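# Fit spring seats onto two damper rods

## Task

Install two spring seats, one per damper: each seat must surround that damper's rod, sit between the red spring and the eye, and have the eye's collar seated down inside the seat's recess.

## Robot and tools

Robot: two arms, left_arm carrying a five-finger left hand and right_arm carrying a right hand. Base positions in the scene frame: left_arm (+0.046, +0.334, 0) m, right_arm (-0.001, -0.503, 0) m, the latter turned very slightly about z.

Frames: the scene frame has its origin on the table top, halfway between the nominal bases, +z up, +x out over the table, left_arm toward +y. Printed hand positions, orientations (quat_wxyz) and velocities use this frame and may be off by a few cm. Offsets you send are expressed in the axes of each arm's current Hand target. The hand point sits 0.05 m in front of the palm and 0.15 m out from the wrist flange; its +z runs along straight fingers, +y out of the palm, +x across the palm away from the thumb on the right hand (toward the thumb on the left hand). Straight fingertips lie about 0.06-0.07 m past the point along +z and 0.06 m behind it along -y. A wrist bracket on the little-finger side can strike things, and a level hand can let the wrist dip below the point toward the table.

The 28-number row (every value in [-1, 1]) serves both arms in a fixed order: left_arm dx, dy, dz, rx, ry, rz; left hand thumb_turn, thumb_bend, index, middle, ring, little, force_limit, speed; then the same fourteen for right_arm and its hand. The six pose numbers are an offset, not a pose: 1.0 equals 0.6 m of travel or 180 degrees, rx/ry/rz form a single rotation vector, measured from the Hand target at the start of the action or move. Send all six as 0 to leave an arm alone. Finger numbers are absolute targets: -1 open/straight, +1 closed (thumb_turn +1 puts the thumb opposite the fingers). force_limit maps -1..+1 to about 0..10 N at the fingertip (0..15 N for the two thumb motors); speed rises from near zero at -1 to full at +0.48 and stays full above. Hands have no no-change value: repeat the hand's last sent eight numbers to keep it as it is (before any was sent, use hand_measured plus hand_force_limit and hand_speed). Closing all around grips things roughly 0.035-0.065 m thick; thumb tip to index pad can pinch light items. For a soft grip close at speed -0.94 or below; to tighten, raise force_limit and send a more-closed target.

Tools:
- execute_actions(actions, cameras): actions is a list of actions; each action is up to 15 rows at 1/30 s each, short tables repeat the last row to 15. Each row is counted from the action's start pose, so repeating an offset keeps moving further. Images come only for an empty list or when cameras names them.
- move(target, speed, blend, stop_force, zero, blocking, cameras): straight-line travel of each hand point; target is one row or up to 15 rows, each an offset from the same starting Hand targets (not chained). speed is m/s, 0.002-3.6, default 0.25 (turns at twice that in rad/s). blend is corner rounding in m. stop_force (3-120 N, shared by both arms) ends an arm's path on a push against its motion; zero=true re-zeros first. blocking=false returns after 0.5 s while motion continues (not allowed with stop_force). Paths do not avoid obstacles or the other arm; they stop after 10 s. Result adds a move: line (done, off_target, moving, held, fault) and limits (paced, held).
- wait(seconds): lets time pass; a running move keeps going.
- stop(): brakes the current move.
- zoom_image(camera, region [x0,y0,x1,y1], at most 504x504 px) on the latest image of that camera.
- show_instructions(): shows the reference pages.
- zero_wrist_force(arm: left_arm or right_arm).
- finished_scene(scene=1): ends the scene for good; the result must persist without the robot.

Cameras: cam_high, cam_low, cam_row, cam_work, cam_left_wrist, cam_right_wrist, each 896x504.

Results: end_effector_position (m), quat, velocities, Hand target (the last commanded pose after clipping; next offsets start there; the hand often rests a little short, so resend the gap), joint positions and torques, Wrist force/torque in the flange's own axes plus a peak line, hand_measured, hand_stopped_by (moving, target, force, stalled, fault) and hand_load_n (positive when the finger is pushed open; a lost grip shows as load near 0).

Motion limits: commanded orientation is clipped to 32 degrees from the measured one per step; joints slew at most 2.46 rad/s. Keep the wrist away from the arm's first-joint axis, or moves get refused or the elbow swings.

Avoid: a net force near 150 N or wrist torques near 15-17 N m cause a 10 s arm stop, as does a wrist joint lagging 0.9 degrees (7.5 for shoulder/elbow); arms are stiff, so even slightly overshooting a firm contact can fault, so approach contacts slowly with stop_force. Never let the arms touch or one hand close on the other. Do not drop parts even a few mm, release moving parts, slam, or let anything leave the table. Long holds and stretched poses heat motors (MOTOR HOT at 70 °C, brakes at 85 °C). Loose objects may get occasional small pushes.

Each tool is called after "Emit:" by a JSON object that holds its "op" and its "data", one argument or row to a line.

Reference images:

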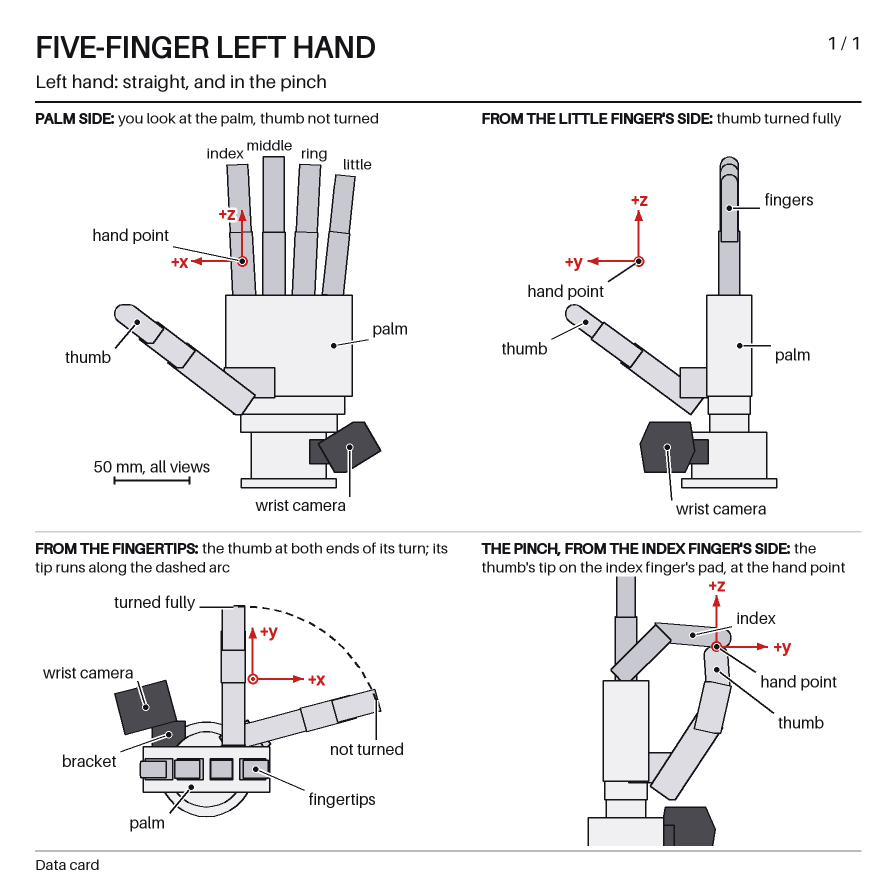

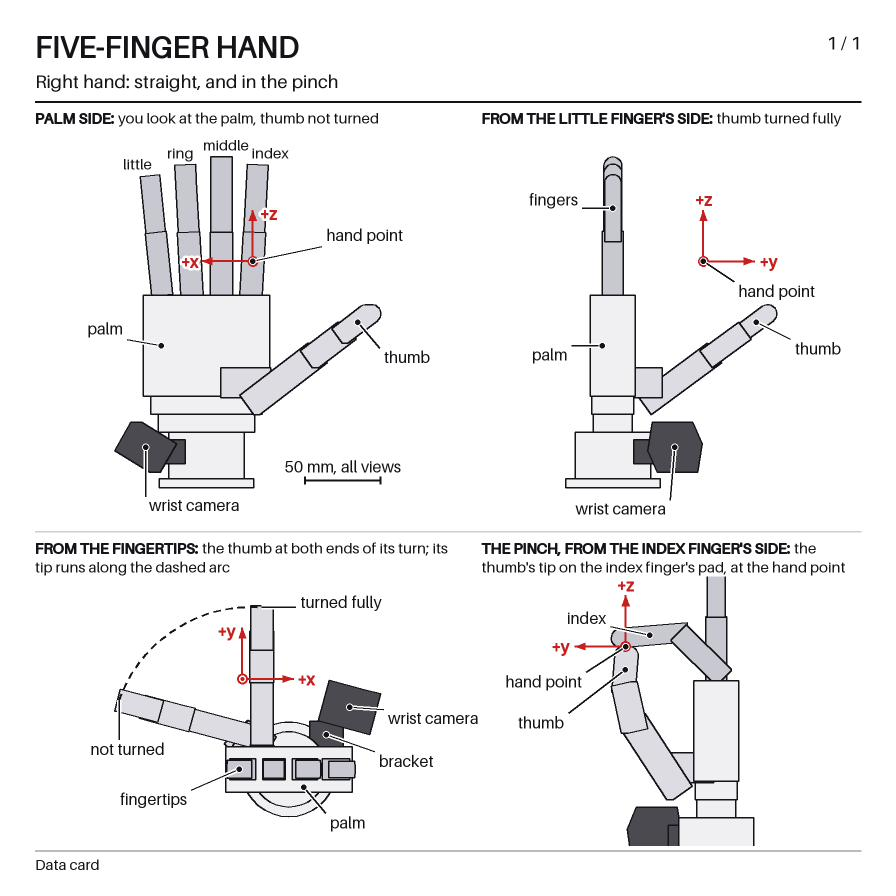

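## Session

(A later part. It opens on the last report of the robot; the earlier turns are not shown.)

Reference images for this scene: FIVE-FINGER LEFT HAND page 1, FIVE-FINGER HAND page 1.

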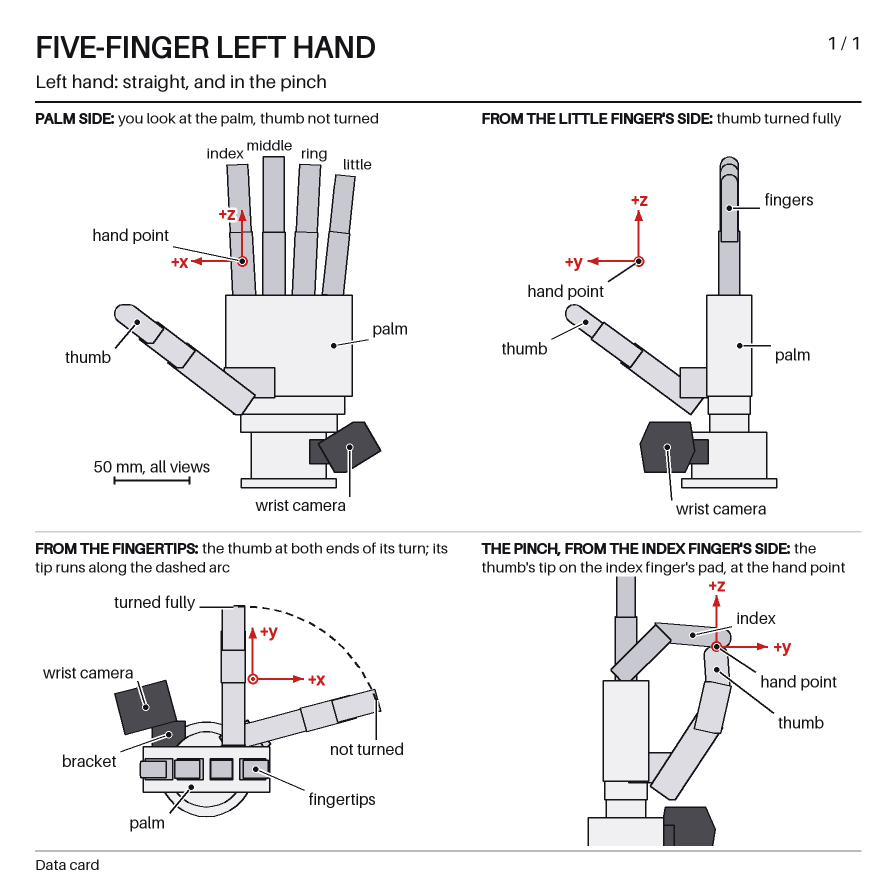

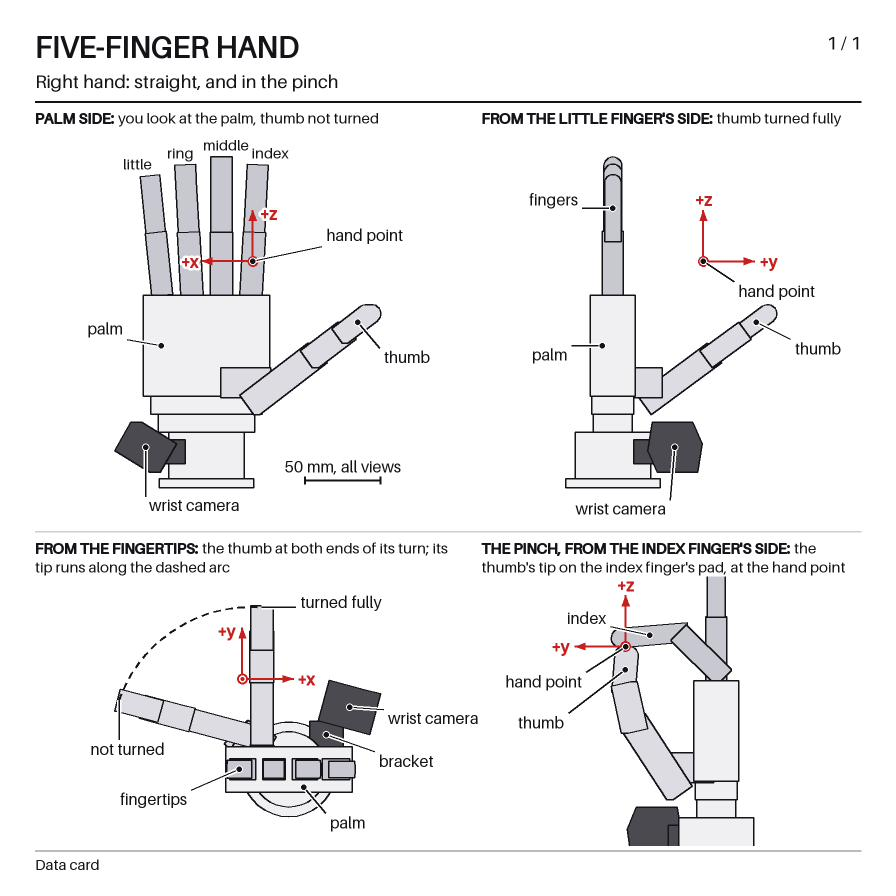

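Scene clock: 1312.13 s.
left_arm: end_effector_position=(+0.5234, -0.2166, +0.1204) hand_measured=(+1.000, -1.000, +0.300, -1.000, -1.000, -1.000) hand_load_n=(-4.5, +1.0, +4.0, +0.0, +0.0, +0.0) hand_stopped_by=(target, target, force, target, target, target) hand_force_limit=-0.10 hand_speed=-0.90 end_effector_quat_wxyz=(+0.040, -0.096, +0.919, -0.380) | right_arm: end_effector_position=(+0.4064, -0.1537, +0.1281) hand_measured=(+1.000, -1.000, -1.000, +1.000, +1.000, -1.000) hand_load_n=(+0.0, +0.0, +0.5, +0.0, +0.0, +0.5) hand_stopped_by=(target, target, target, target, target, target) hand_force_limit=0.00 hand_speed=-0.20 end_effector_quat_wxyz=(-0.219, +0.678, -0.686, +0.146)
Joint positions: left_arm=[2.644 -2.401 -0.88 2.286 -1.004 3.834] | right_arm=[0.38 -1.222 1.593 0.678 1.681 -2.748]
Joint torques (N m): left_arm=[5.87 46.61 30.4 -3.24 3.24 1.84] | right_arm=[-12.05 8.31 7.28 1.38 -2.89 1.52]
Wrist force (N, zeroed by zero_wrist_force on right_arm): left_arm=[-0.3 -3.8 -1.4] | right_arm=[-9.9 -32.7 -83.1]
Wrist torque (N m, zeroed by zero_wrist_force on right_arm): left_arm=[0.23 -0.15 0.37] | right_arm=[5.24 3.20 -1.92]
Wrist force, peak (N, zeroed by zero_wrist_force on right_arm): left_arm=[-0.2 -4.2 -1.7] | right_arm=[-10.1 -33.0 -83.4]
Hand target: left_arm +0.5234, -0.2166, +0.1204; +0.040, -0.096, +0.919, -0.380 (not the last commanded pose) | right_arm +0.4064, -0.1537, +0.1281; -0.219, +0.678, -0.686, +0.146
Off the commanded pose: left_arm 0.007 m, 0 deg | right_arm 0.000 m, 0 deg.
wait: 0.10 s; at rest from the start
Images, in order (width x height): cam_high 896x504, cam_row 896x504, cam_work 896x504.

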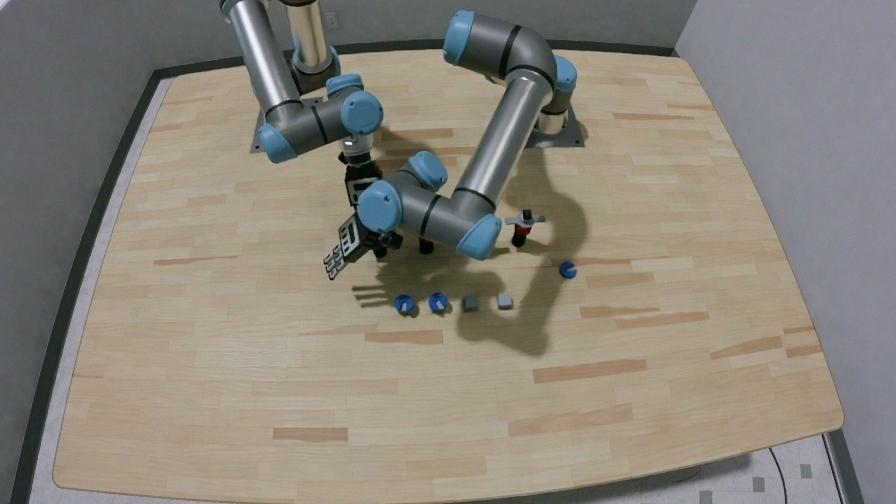

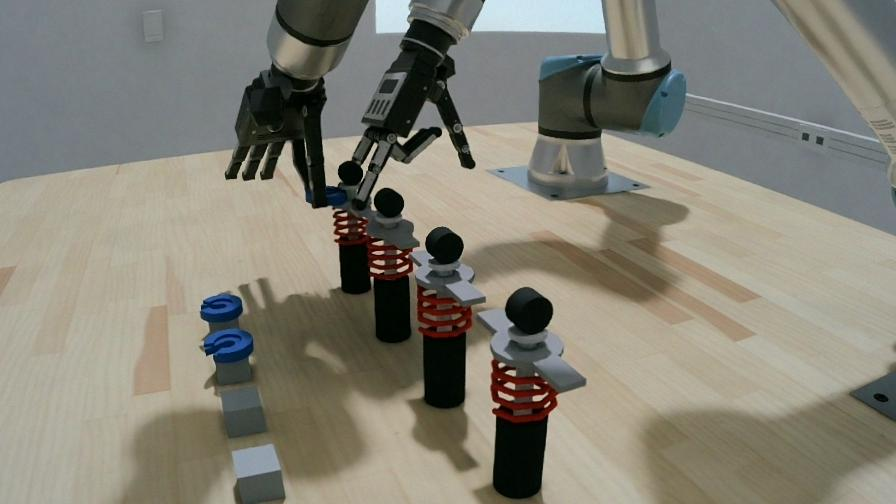

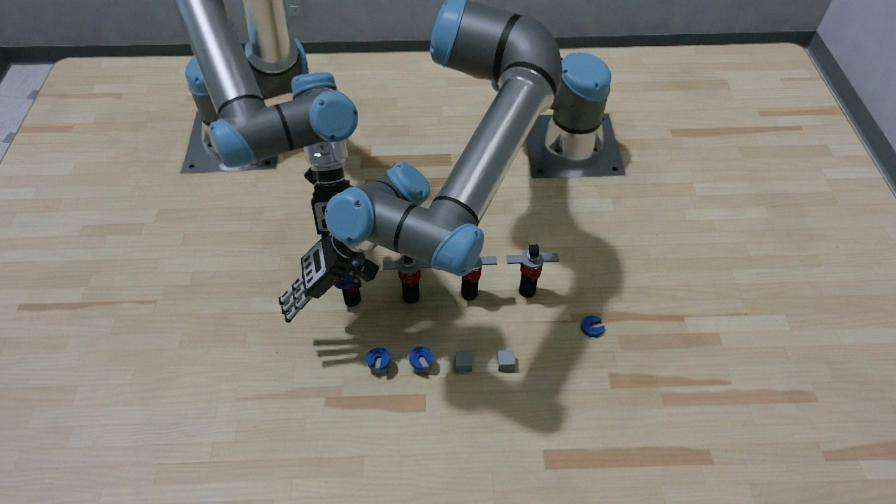

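Emit:
{"op": "move", "data": {
  "target": [-0.0058,-0.0039,0.0039,0,0,0,1,-1,0.6,-1,-1,-1,-0.1,-0.9,0,0,0,0,0,0,1,-1,-1,1,1,-1,0,-0.2],
  "speed": 0.03,
  "cameras": []
}}

Emit:
{"op": "move", "data": {
  "target": [0.0188,0.0028,-0.0028,0,0,0,1,-1,0.6,-1,-1,-1,-0.1,-0.9,0,0,0,0,0,0,1,-1,-1,1,1,-1,0,-0.2],
  "speed": 0.012,
  "stop_force": 4,
  "cameras": ["cam_row","cam_left_wrist","cam_low","cam_work"]
}}

Emit:
{"op": "zoom_image", "data": {
  "camera": "cam_row",
  "region": [300, 180, 360, 215]
}}

Scene clock: 1336.37 s.
left_arm: end_effector_position=(+0.5274, -0.2191, +0.1204) hand_measured=(+1.000, -1.000, +0.300, -1.000, -1.000, -1.000) hand_load_n=(-2.0, +1.0, +5.0, +0.0, +0.0, +0.0) hand_stopped_by=(target, target, force, target, target, target) hand_force_limit=-0.10 hand_speed=-0.90 end_effector_quat_wxyz=(+0.040, -0.096, +0.919, -0.380) | right_arm: end_effector_position=(+0.4064, -0.1537, +0.1281) hand_measured=(+1.000, -1.000, -1.000, +1.000, +1.000, -1.000) hand_load_n=(+0.0, +0.0, +0.5, +0.5, +0.0, +0.5) hand_stopped_by=(target, target, target, target, target, target) hand_force_limit=0.00 hand_speed=-0.20 end_effector_quat_wxyz=(-0.219, +0.678, -0.686, +0.146)
Joint positions: left_arm=[2.643 -2.416 -0.853 2.274 -1.004 3.834] | right_arm=[0.38 -1.222 1.593 0.678 1.681 -2.748]
Joint torques (N m): left_arm=[-7.84 47.32 30.56 -2.72 -1.51 -2.1] | right_arm=[-13.27 7.97 7.74 1.79 -2.88 1.49]
Wrist force (N, zeroed by zero_wrist_force on right_arm): left_arm=[1.7 -4.6 -1.3] | right_arm=[-10.0 -33.1 -83.3]
Wrist torque (N m, zeroed by zero_wrist_force on right_arm): left_arm=[0.17 -0.28 0.33] | right_arm=[5.19 3.22 -1.93]
Wrist force, peak (N, zeroed by zero_wrist_force on right_arm): left_arm=[1.6 -4.7 -1.2] | right_arm=[-10.2 -33.0 -83.4]
Hand target: left_arm +0.5275, -0.2191, +0.1204; +0.040, -0.096, +0.919, -0.380 | right_arm +0.4064, -0.1537, +0.1281; -0.219, +0.678, -0.686, +0.146
Off the commanded pose: left_arm 0.000 m, 0 deg | right_arm 0.000 m, 0 deg.
move: done

Scene clock: 1337.87 s.
left_arm: end_effector_position=(+0.5233, -0.2191, +0.1203) hand_measured=(+1.000, -1.000, +0.300, -1.000, -1.000, -1.000) hand_load_n=(-3.5, +1.0, +5.5, +0.0, +0.0, +0.0) hand_stopped_by=(target, target, force, target, target, target) hand_force_limit=-0.10 hand_speed=-0.90 end_effector_quat_wxyz=(+0.040, -0.096, +0.919, -0.380) | right_arm: end_effector_position=(+0.4064, -0.1537, +0.1281) hand_measured=(+1.000, -1.000, -1.000, +1.000, +1.000, -1.000) hand_load_n=(+0.0, +0.0, +0.0, +0.0, +0.0, +0.5) hand_stopped_by=(target, target, target, target, target, target) hand_force_limit=0.00 hand_speed=-0.20 end_effector_quat_wxyz=(-0.219, +0.678, -0.686, +0.146)
Joint positions: left_arm=[2.64 -2.406 -0.871 2.283 -1.006 3.831] | right_arm=[0.38 -1.222 1.593 0.678 1.681 -2.748]
Joint torques (N m): left_arm=[6.5 46.35 30.08 -3.94 3.18 1.86] | right_arm=[-14.49 7.95 8.53 1.86 -2.86 1.53]
Wrist force (N, zeroed by zero_wrist_force on right_arm): left_arm=[-1.3 -6.1 -0.2] | right_arm=[-10.1 -32.6 -83.0]
Wrist torque (N m, zeroed by zero_wrist_force on right_arm): left_arm=[0.08 -0.12 0.37] | right_arm=[5.26 3.24 -1.93]
Wrist force, peak (N, zeroed by zero_wrist_force on right_arm): left_arm=[-4.8 -9.8 0.7] | right_arm=[-9.9 -33.1 -83.3]
Hand target: left_arm +0.5233, -0.2191, +0.1203; +0.040, -0.096, +0.919, -0.380 (not the last commanded pose) | right_arm +0.4064, -0.1537, +0.1281; -0.219, +0.678, -0.686, +0.146
Off the commanded pose: left_arm 0.007 m, 0 deg | right_arm 0.000 m, 0 deg.
move: contact (left_arm)
Images, in order (width x height): cam_low 896x504, cam_row 896x504, cam_work 896x504, cam_left_wrist 896x504.

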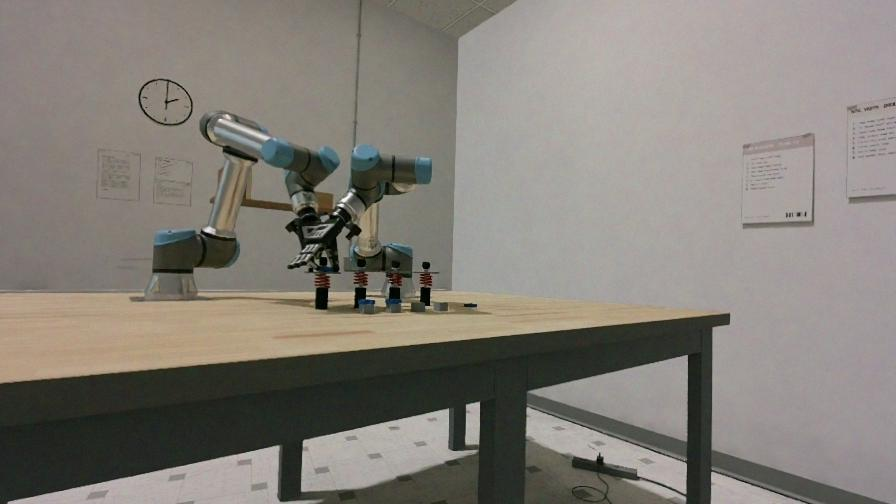

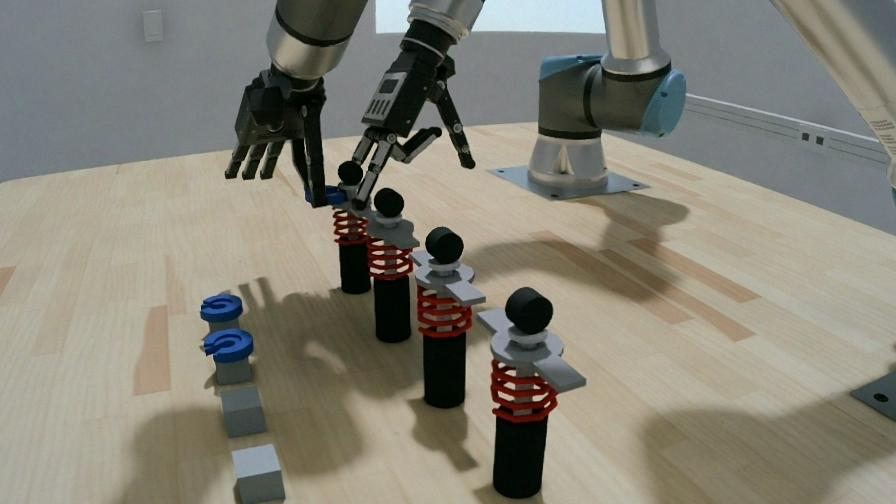

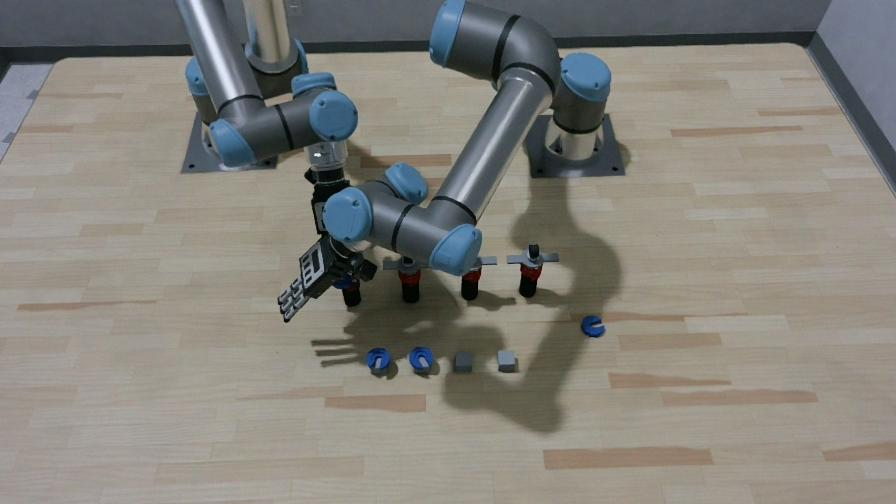

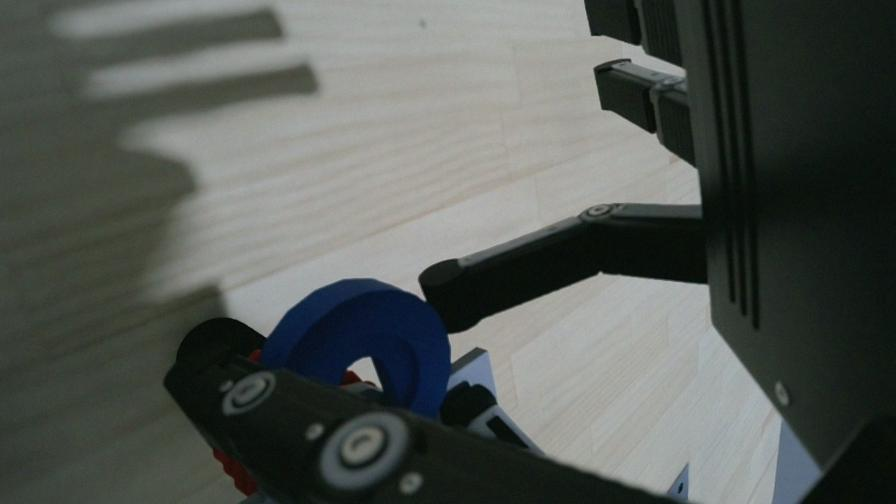

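Scaled by 8.400.

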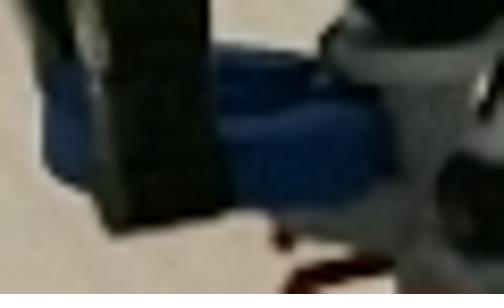

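Emit:
{"op": "wait", "data": {
  "seconds": 0.1,
  "cameras": ["cam_right_wrist"]
}}

Scene clock: 1449.50 s.
left_arm: end_effector_position=(+0.5233, -0.2191, +0.1203) hand_measured=(+1.000, -1.000, +0.300, -1.000, -1.000, -1.000) hand_load_n=(-3.5, +0.5, +5.0, +0.0, +0.0, +0.0) hand_stopped_by=(target, target, force, target, target, target) hand_force_limit=-0.10 hand_speed=-0.90 end_effector_quat_wxyz=(+0.040, -0.096, +0.919, -0.380) | right_arm: end_effector_position=(+0.4064, -0.1537, +0.1281) hand_measured=(+1.000, -1.000, -1.000, +1.000, +1.000, -1.000) hand_load_n=(+0.0, +0.0, +0.0, +0.0, +0.5, +0.5) hand_stopped_by=(target, target, target, target, target, target) hand_force_limit=0.00 hand_speed=-0.20 end_effector_quat_wxyz=(-0.219, +0.678, -0.686, +0.146)
Joint positions: left_arm=[2.64 -2.406 -0.871 2.283 -1.006 3.831] | right_arm=[0.38 -1.222 1.593 0.678 1.681 -2.748]
Joint torques (N m): left_arm=[6.53 45.72 29.95 -3.91 3.12 1.83] | right_arm=[-15.86 8.49 8.36 2.29 -2.9 1.47]
Wrist force (N, zeroed by zero_wrist_force on right_arm): left_arm=[-1.3 -6.3 -0.7] | right_arm=[-9.9 -32.9 -83.3]
Wrist torque (N m, zeroed by zero_wrist_force on right_arm): left_arm=[0.09 -0.12 0.37] | right_arm=[5.23 3.21 -1.93]
Wrist force, peak (N, zeroed by zero_wrist_force on right_arm): left_arm=[-1.3 -6.5 -0.3] | right_arm=[-9.9 -33.1 -83.4]
Hand target: left_arm +0.5233, -0.2191, +0.1203; +0.040, -0.096, +0.919, -0.380 (not the last commanded pose) | right_arm +0.4064, -0.1537, +0.1281; -0.219, +0.678, -0.686, +0.146
Off the commanded pose: left_arm 0.007 m, 0 deg | right_arm 0.000 m, 0 deg.
wait: 0.10 s; at rest from the start

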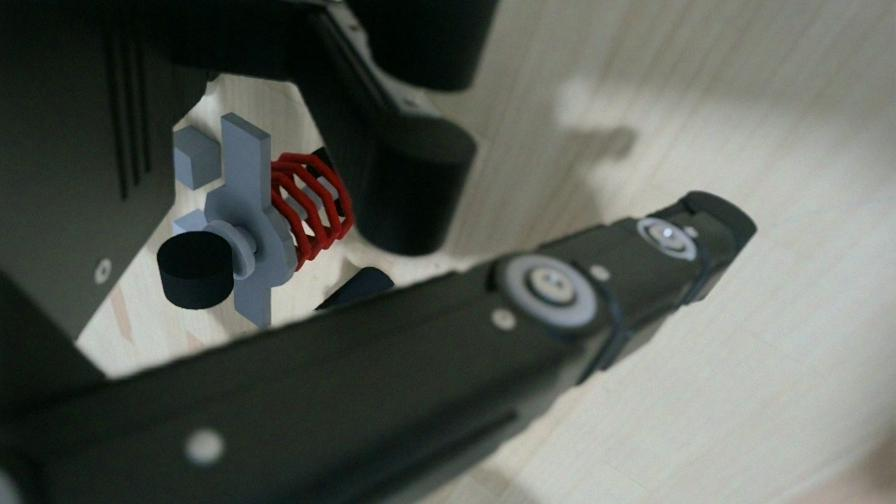

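Emit:
{"op": "wait", "data": {
  "seconds": 0.1,
  "cameras": ["cam_low","cam_row","cam_work"]
}}

Emit:
{"op": "zoom_image", "data": {
  "camera": "cam_low",
  "region": [308, 250, 348, 282]
}}

Emit:
{"op": "zoom_image", "data": {
  "camera": "cam_row",
  "region": [330, 175, 370, 207]
}}

Emit:
{"op": "zoom_image", "data": {
  "camera": "cam_work",
  "region": [330, 265, 365, 300]
}}

Scene clock: 1466.73 s.
left_arm: end_effector_position=(+0.5233, -0.2191, +0.1203) hand_measured=(+1.000, -1.000, +0.300, -1.000, -1.000, -1.000) hand_load_n=(-3.5, +1.0, +5.5, +0.0, +0.0, +0.0) hand_stopped_by=(target, target, force, target, target, target) hand_force_limit=-0.10 hand_speed=-0.90 end_effector_quat_wxyz=(+0.040, -0.096, +0.919, -0.380) | right_arm: end_effector_position=(+0.4064, -0.1537, +0.1281) hand_measured=(+1.000, -1.000, -1.000, +1.000, +1.000, -1.000) hand_load_n=(+0.0, +0.0, +0.5, +0.0, +0.0, +0.5) hand_stopped_by=(target, target, target, target, target, target) hand_force_limit=0.00 hand_speed=-0.20 end_effector_quat_wxyz=(-0.219, +0.678, -0.686, +0.146)
Joint positions: left_arm=[2.64 -2.406 -0.871 2.283 -1.006 3.831] | right_arm=[0.38 -1.222 1.593 0.678 1.681 -2.748]
Joint torques (N m): left_arm=[6.34 46.44 30.01 -3.77 3.11 1.94] | right_arm=[-17.34 7.88 8.49 2.57 -2.82 1.46]
Wrist force (N, zeroed by zero_wrist_force on right_arm): left_arm=[-1.4 -6.3 -0.5] | right_arm=[-9.9 -32.8 -83.3]
Wrist torque (N m, zeroed by zero_wrist_force on right_arm): left_arm=[0.08 -0.11 0.37] | right_arm=[5.23 3.21 -1.92]
Wrist force, peak (N, zeroed by zero_wrist_force on right_arm): left_arm=[-1.2 -6.5 -0.6] | right_arm=[-10.0 -33.1 -83.3]
Hand target: left_arm +0.5233, -0.2191, +0.1203; +0.040, -0.096, +0.919, -0.380 (not the last commanded pose) | right_arm +0.4064, -0.1537, +0.1281; -0.219, +0.678, -0.686, +0.146
Off the commanded pose: left_arm 0.007 m, 0 deg | right_arm 0.000 m, 0 deg.
wait: 0.10 s; at rest from the start

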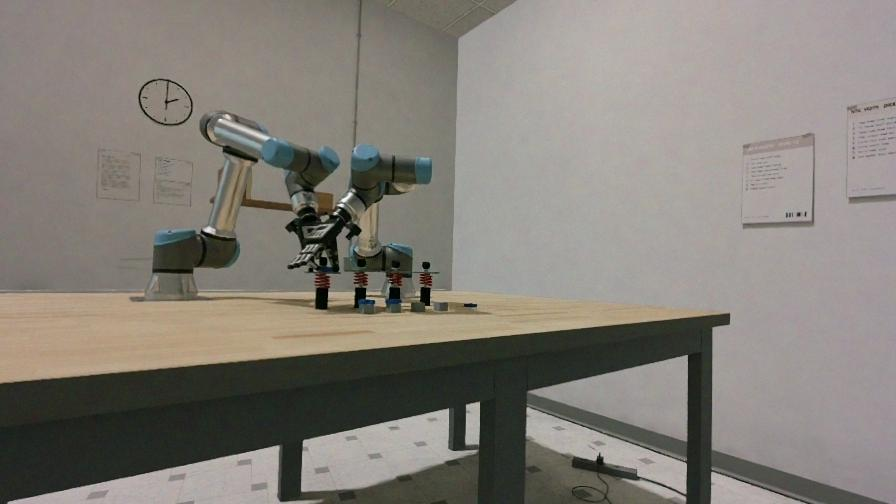

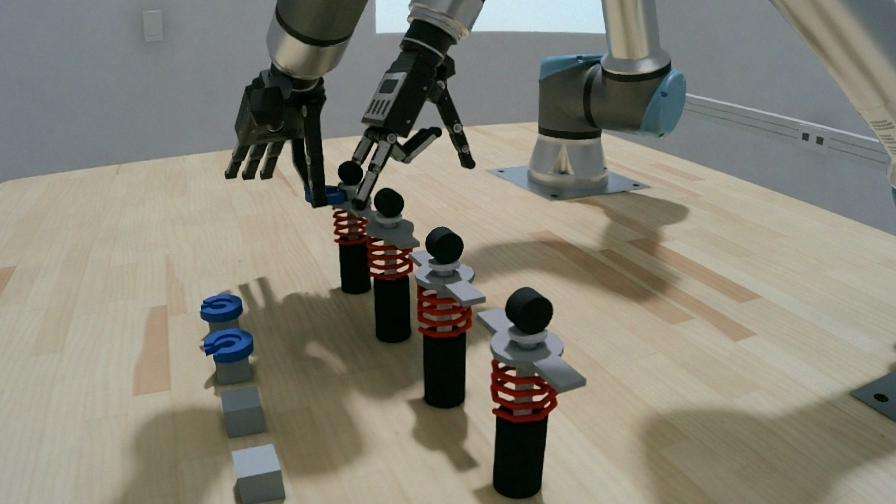

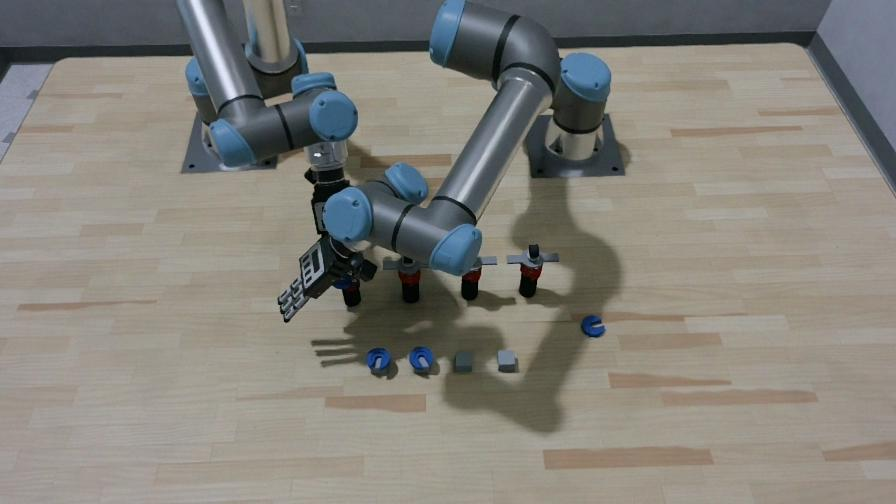

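Scaled by 12.600.

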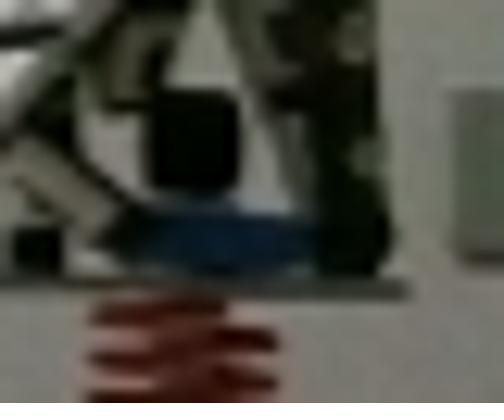

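Scaled by 12.600.

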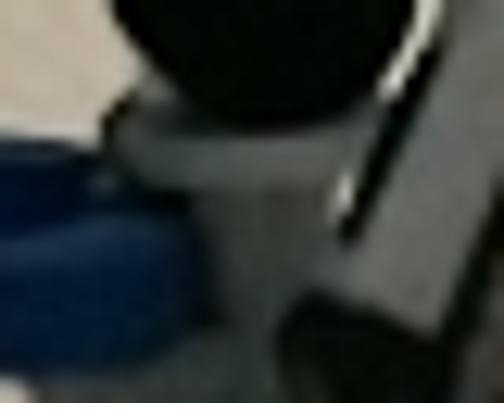

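Scaled by 14.400.

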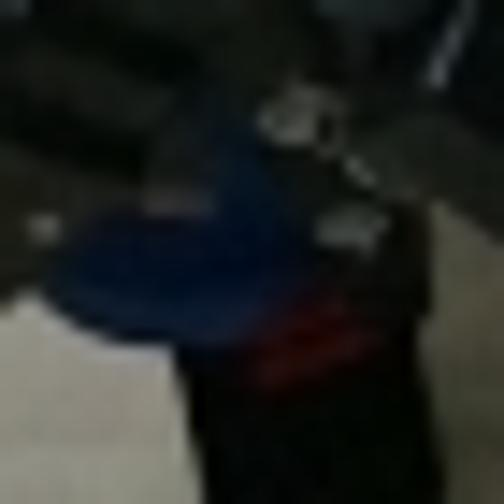

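Emit:
{"op": "move", "data": {
  "target": [-0.0110,0.0040,-0.0047,0,0,0,1,-1,0.6,-1,-1,-1,-0.1,-0.9,0,0,0,0,0,0,1,-1,-1,1,1,-1,0,-0.2],
  "speed": 0.03,
  "cameras": ["cam_left_wrist"]
}}

Emit:
{"op": "move", "data": {
  "target": [0.0212,0.0032,-0.0032,0,0,0,1,-1,0.6,-1,-1,-1,-0.1,-0.9,0,0,0,0,0,0,1,-1,-1,1,1,-1,0,-0.2],
  "speed": 0.01,
  "stop_force": 3,
  "cameras": ["cam_row","cam_left_wrist","cam_low","cam_work"]
}}

Emit:
{"op": "zoom_image", "data": {
  "camera": "cam_row",
  "region": [300, 180, 360, 215]
}}

Scene clock: 1548.13 s.
left_arm: end_effector_position=(+0.5288, -0.2143, +0.1206) hand_measured=(+1.000, -1.000, +0.300, -1.000, -1.000, -1.000) hand_load_n=(-2.0, +1.0, +5.0, +0.0, +0.0, +0.0) hand_stopped_by=(target, target, force, target, target, target) hand_force_limit=-0.10 hand_speed=-0.90 end_effector_quat_wxyz=(+0.040, -0.096, +0.919, -0.380) | right_arm: end_effector_position=(+0.4064, -0.1537, +0.1281) hand_measured=(+1.000, -1.000, -1.000, +1.000, +1.000, -1.000) hand_load_n=(+0.0, +0.0, +0.5, +0.0, +0.0, +0.5) hand_stopped_by=(target, target, target, target, target, target) hand_force_limit=0.00 hand_speed=-0.20 end_effector_quat_wxyz=(-0.219, +0.678, -0.686, +0.146)
Joint positions: left_arm=[2.651 -2.41 -0.864 2.274 -1 3.842] | right_arm=[0.38 -1.222 1.593 0.678 1.681 -2.748]
Joint torques (N m): left_arm=[6.9 46.35 30.69 -2.99 3.46 1.82] | right_arm=[-17.87 7.82 8.61 2.97 -2.73 1.55]
Wrist force (N, zeroed by zero_wrist_force on right_arm): left_arm=[1.7 -4.1 -1.2] | right_arm=[-10.0 -32.9 -83.1]
Wrist torque (N m, zeroed by zero_wrist_force on right_arm): left_arm=[0.25 -0.29 0.31] | right_arm=[5.22 3.21 -1.93]
Wrist force, peak (N, zeroed by zero_wrist_force on right_arm): left_arm=[-1.1 -6.5 -0.6] | right_arm=[-10.0 -33.0 -83.5]
Hand target: left_arm +0.5289, -0.2141, +0.1206; +0.040, -0.096, +0.919, -0.380 | right_arm +0.4064, -0.1537, +0.1281; -0.219, +0.678, -0.686, +0.146
Off the commanded pose: left_arm 0.000 m, 0 deg | right_arm 0.000 m, 0 deg.
move: done

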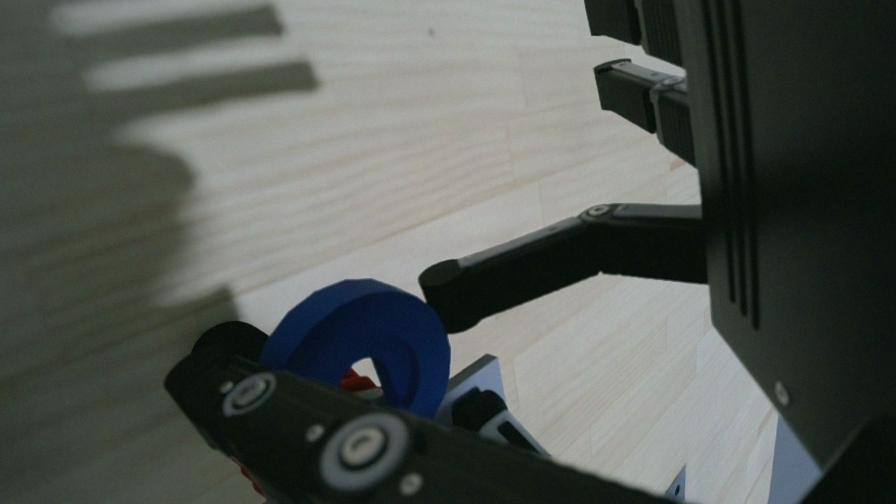

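Scene clock: 1549.90 s.
left_arm: end_effector_position=(+0.5230, -0.2141, +0.1206) hand_measured=(+1.000, -1.000, +0.300, -1.000, -1.000, -1.000) hand_load_n=(-5.0, +1.0, +3.5, +0.0, +0.0, +0.0) hand_stopped_by=(target, target, force, target, target, target) hand_force_limit=-0.10 hand_speed=-0.90 end_effector_quat_wxyz=(+0.040, -0.096, +0.919, -0.380) | right_arm: end_effector_position=(+0.4064, -0.1537, +0.1281) hand_measured=(+1.000, -1.000, -1.000, +1.000, +1.000, -1.000) hand_load_n=(+0.0, +0.0, +0.5, +0.0, +0.0, +0.5) hand_stopped_by=(target, target, target, target, target, target) hand_force_limit=0.00 hand_speed=-0.20 end_effector_quat_wxyz=(-0.219, +0.678, -0.686, +0.146)
Joint positions: left_arm=[2.647 -2.396 -0.89 2.288 -1.002 3.837] | right_arm=[0.38 -1.222 1.593 0.678 1.681 -2.748]
Joint torques (N m): left_arm=[6.04 46.32 30.93 -2.88 3.17 1.88] | right_arm=[-17.66 8.02 8.95 3.01 -2.72 1.42]
Wrist force (N, zeroed by zero_wrist_force on right_arm): left_arm=[0.2 -3.0 -2.1] | right_arm=[-10.1 -32.9 -83.0]
Wrist torque (N m, zeroed by zero_wrist_force on right_arm): left_arm=[0.27 -0.19 0.37] | right_arm=[5.21 3.23 -1.95]
Wrist force, peak (N, zeroed by zero_wrist_force on right_arm): left_arm=[-1.7 -4.5 -1.5] | right_arm=[-10.0 -33.1 -83.3]
Hand target: left_arm +0.5230, -0.2141, +0.1206; +0.040, -0.096, +0.919, -0.380 (not the last commanded pose) | right_arm +0.4064, -0.1537, +0.1281; -0.219, +0.678, -0.686, +0.146
Off the commanded pose: left_arm 0.007 m, 0 deg | right_arm 0.000 m, 0 deg.
move: contact (left_arm)
Images, in order (width x height): cam_low 896x504, cam_row 896x504, cam_work 896x504, cam_left_wrist 896x504.

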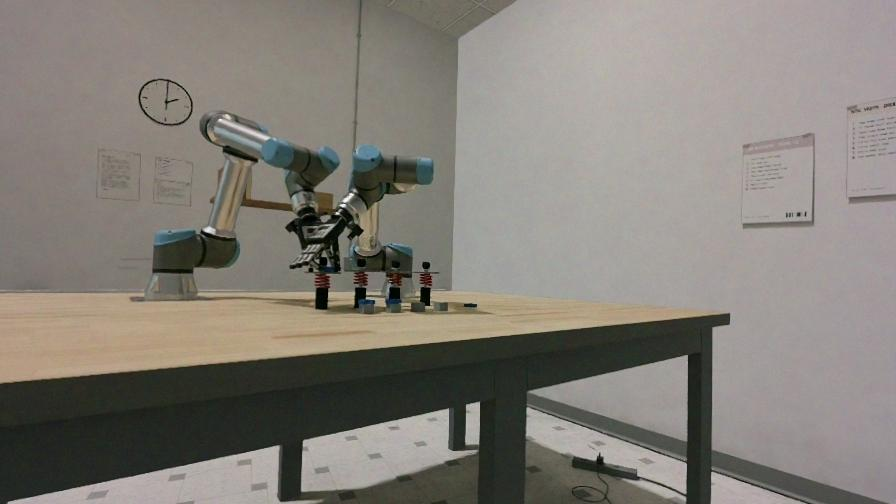

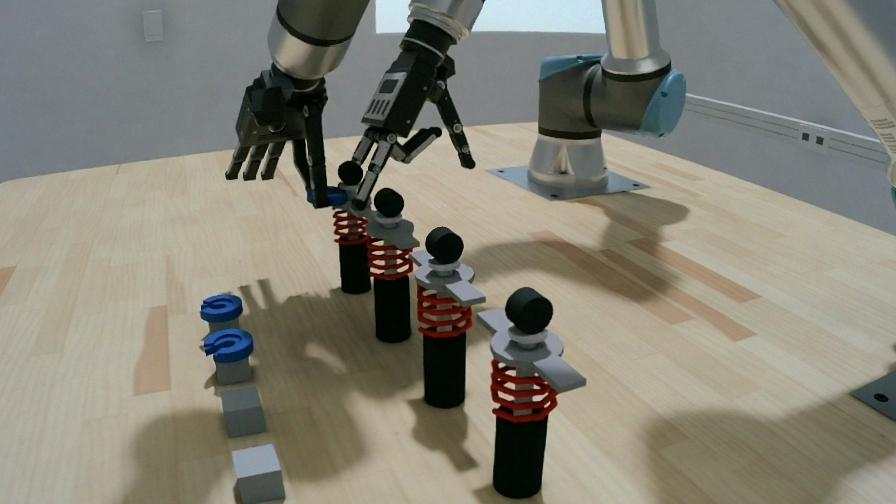

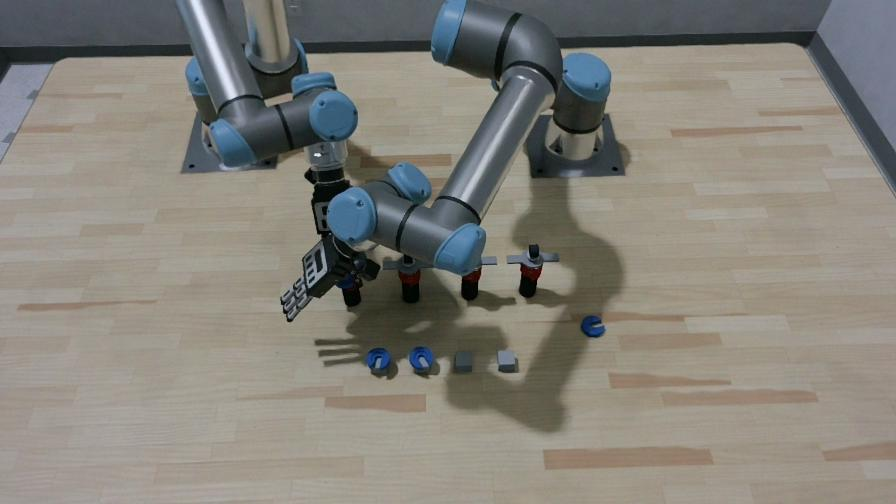

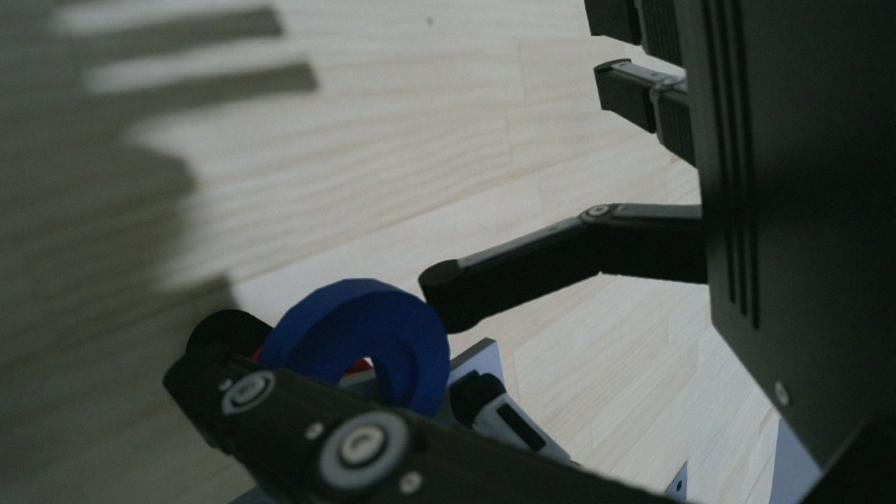

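Scaled by 8.400.

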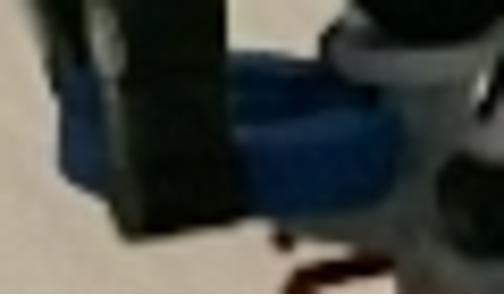

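Emit:
{"op": "move", "data": {
  "target": [-0.0115,0.0071,-0.0071,0,0,0,1,-1,0.6,-1,-1,-1,-0.1,-0.9,0,0,0,0,0,0,1,-1,-1,1,1,-1,0,-0.2],
  "speed": 0.03,
  "cameras": ["cam_row","cam_left_wrist","cam_work"]
}}

Emit:
{"op": "zoom_image", "data": {
  "camera": "cam_row",
  "region": [310, 180, 350, 212]
}}

Emit:
{"op": "zoom_image", "data": {
  "camera": "cam_left_wrist",
  "region": [340, 330, 480, 430]
}}

Scene clock: 1628.67 s.
left_arm: end_effector_position=(+0.5284, -0.2070, +0.1207) hand_measured=(+1.000, -1.000, +0.300, -1.000, -1.000, -1.000) hand_load_n=(-2.0, +1.0, +5.0, +0.0, +0.0, +0.0) hand_stopped_by=(target, target, force, target, target, target) hand_force_limit=-0.10 hand_speed=-0.90 end_effector_quat_wxyz=(+0.040, -0.096, +0.919, -0.380) | right_arm: end_effector_position=(+0.4064, -0.1537, +0.1281) hand_measured=(+1.000, -1.000, -1.000, +1.000, +1.000, -1.000) hand_load_n=(+0.0, +0.0, +0.5, +0.0, +0.0, +0.5) hand_stopped_by=(target, target, target, target, target, target) hand_force_limit=0.00 hand_speed=-0.20 end_effector_quat_wxyz=(-0.219, +0.678, -0.686, +0.146)
Joint positions: left_arm=[2.661 -2.396 -0.891 2.282 -0.994 3.852] | right_arm=[0.38 -1.222 1.593 0.678 1.681 -2.748]
Joint torques (N m): left_arm=[7.07 54.25 5.73 -2.72 3.54 2.11] | right_arm=[-16.88 8.03 8.13 3.54 -2.81 1.6]
Wrist force (N, zeroed by zero_wrist_force on right_arm): left_arm=[1.9 -4.8 -1.0] | right_arm=[-10.3 -32.7 -82.8]
Wrist torque (N m, zeroed by zero_wrist_force on right_arm): left_arm=[0.07 -0.31 0.23] | right_arm=[5.24 3.26 -1.94]
Wrist force, peak (N, zeroed by zero_wrist_force on right_arm): left_arm=[2.0 -5.1 -1.2] | right_arm=[-10.2 -33.1 -83.3]
Hand target: left_arm +0.5285, -0.2068, +0.1207; +0.040, -0.096, +0.919, -0.380 | right_arm +0.4064, -0.1537, +0.1281; -0.219, +0.678, -0.686, +0.146
Off the commanded pose: left_arm 0.000 m, 0 deg | right_arm 0.000 m, 0 deg.
move: done
Images, in order (width x height): cam_row 896x504, cam_work 896x504, cam_left_wrist 896x504.

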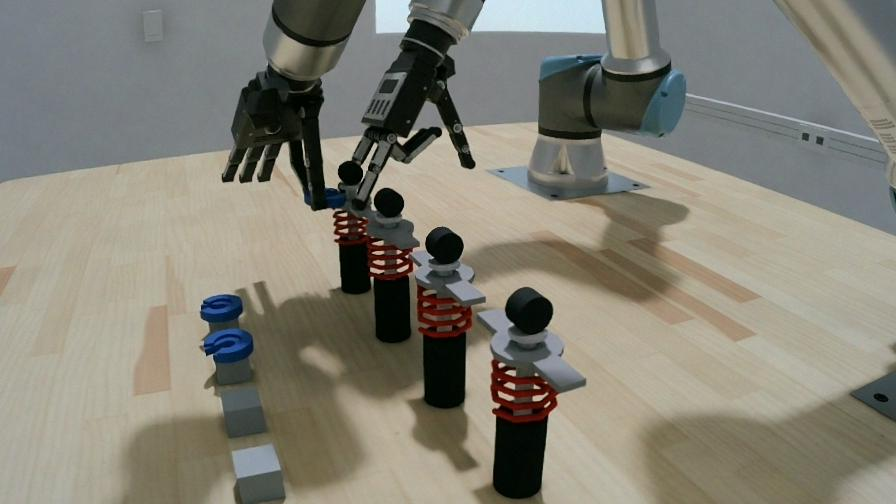

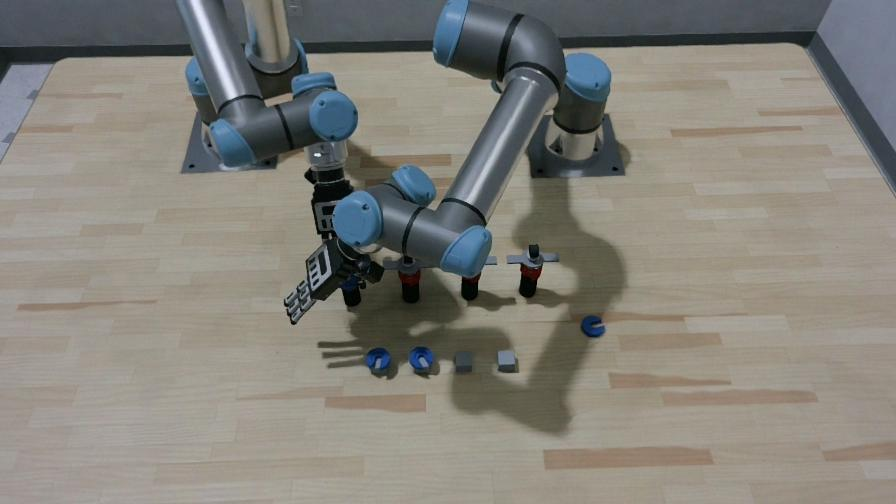

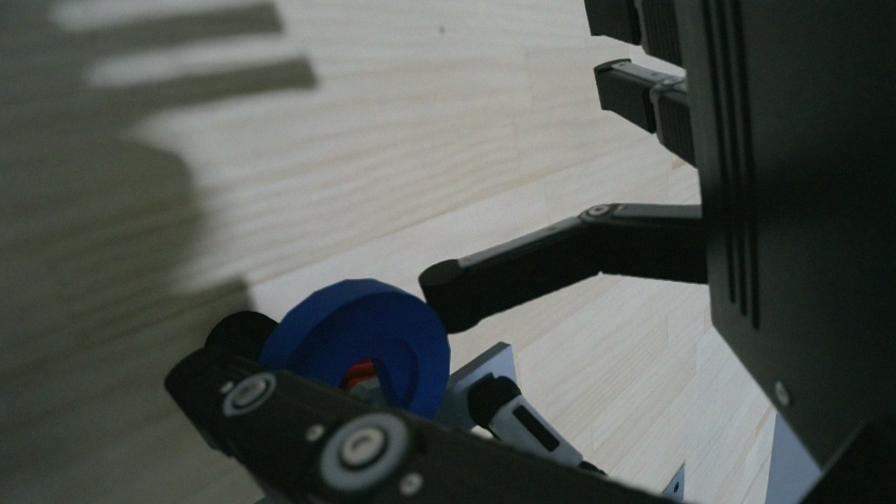

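Scaled by 12.600.

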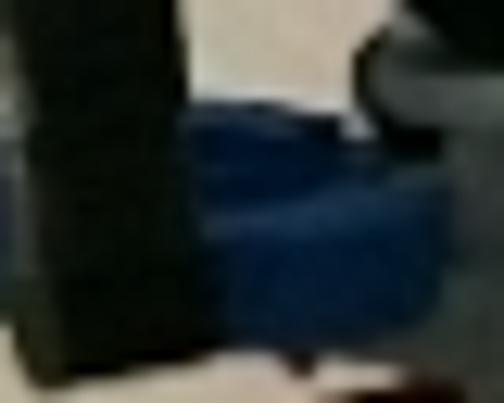

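Scaled by 3.600.

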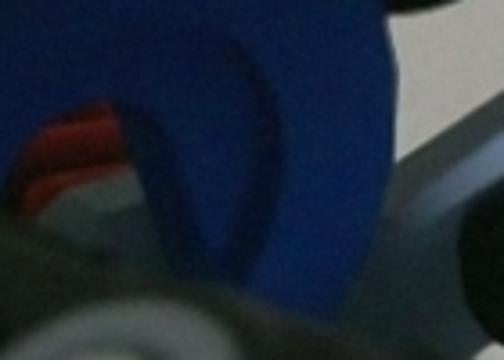

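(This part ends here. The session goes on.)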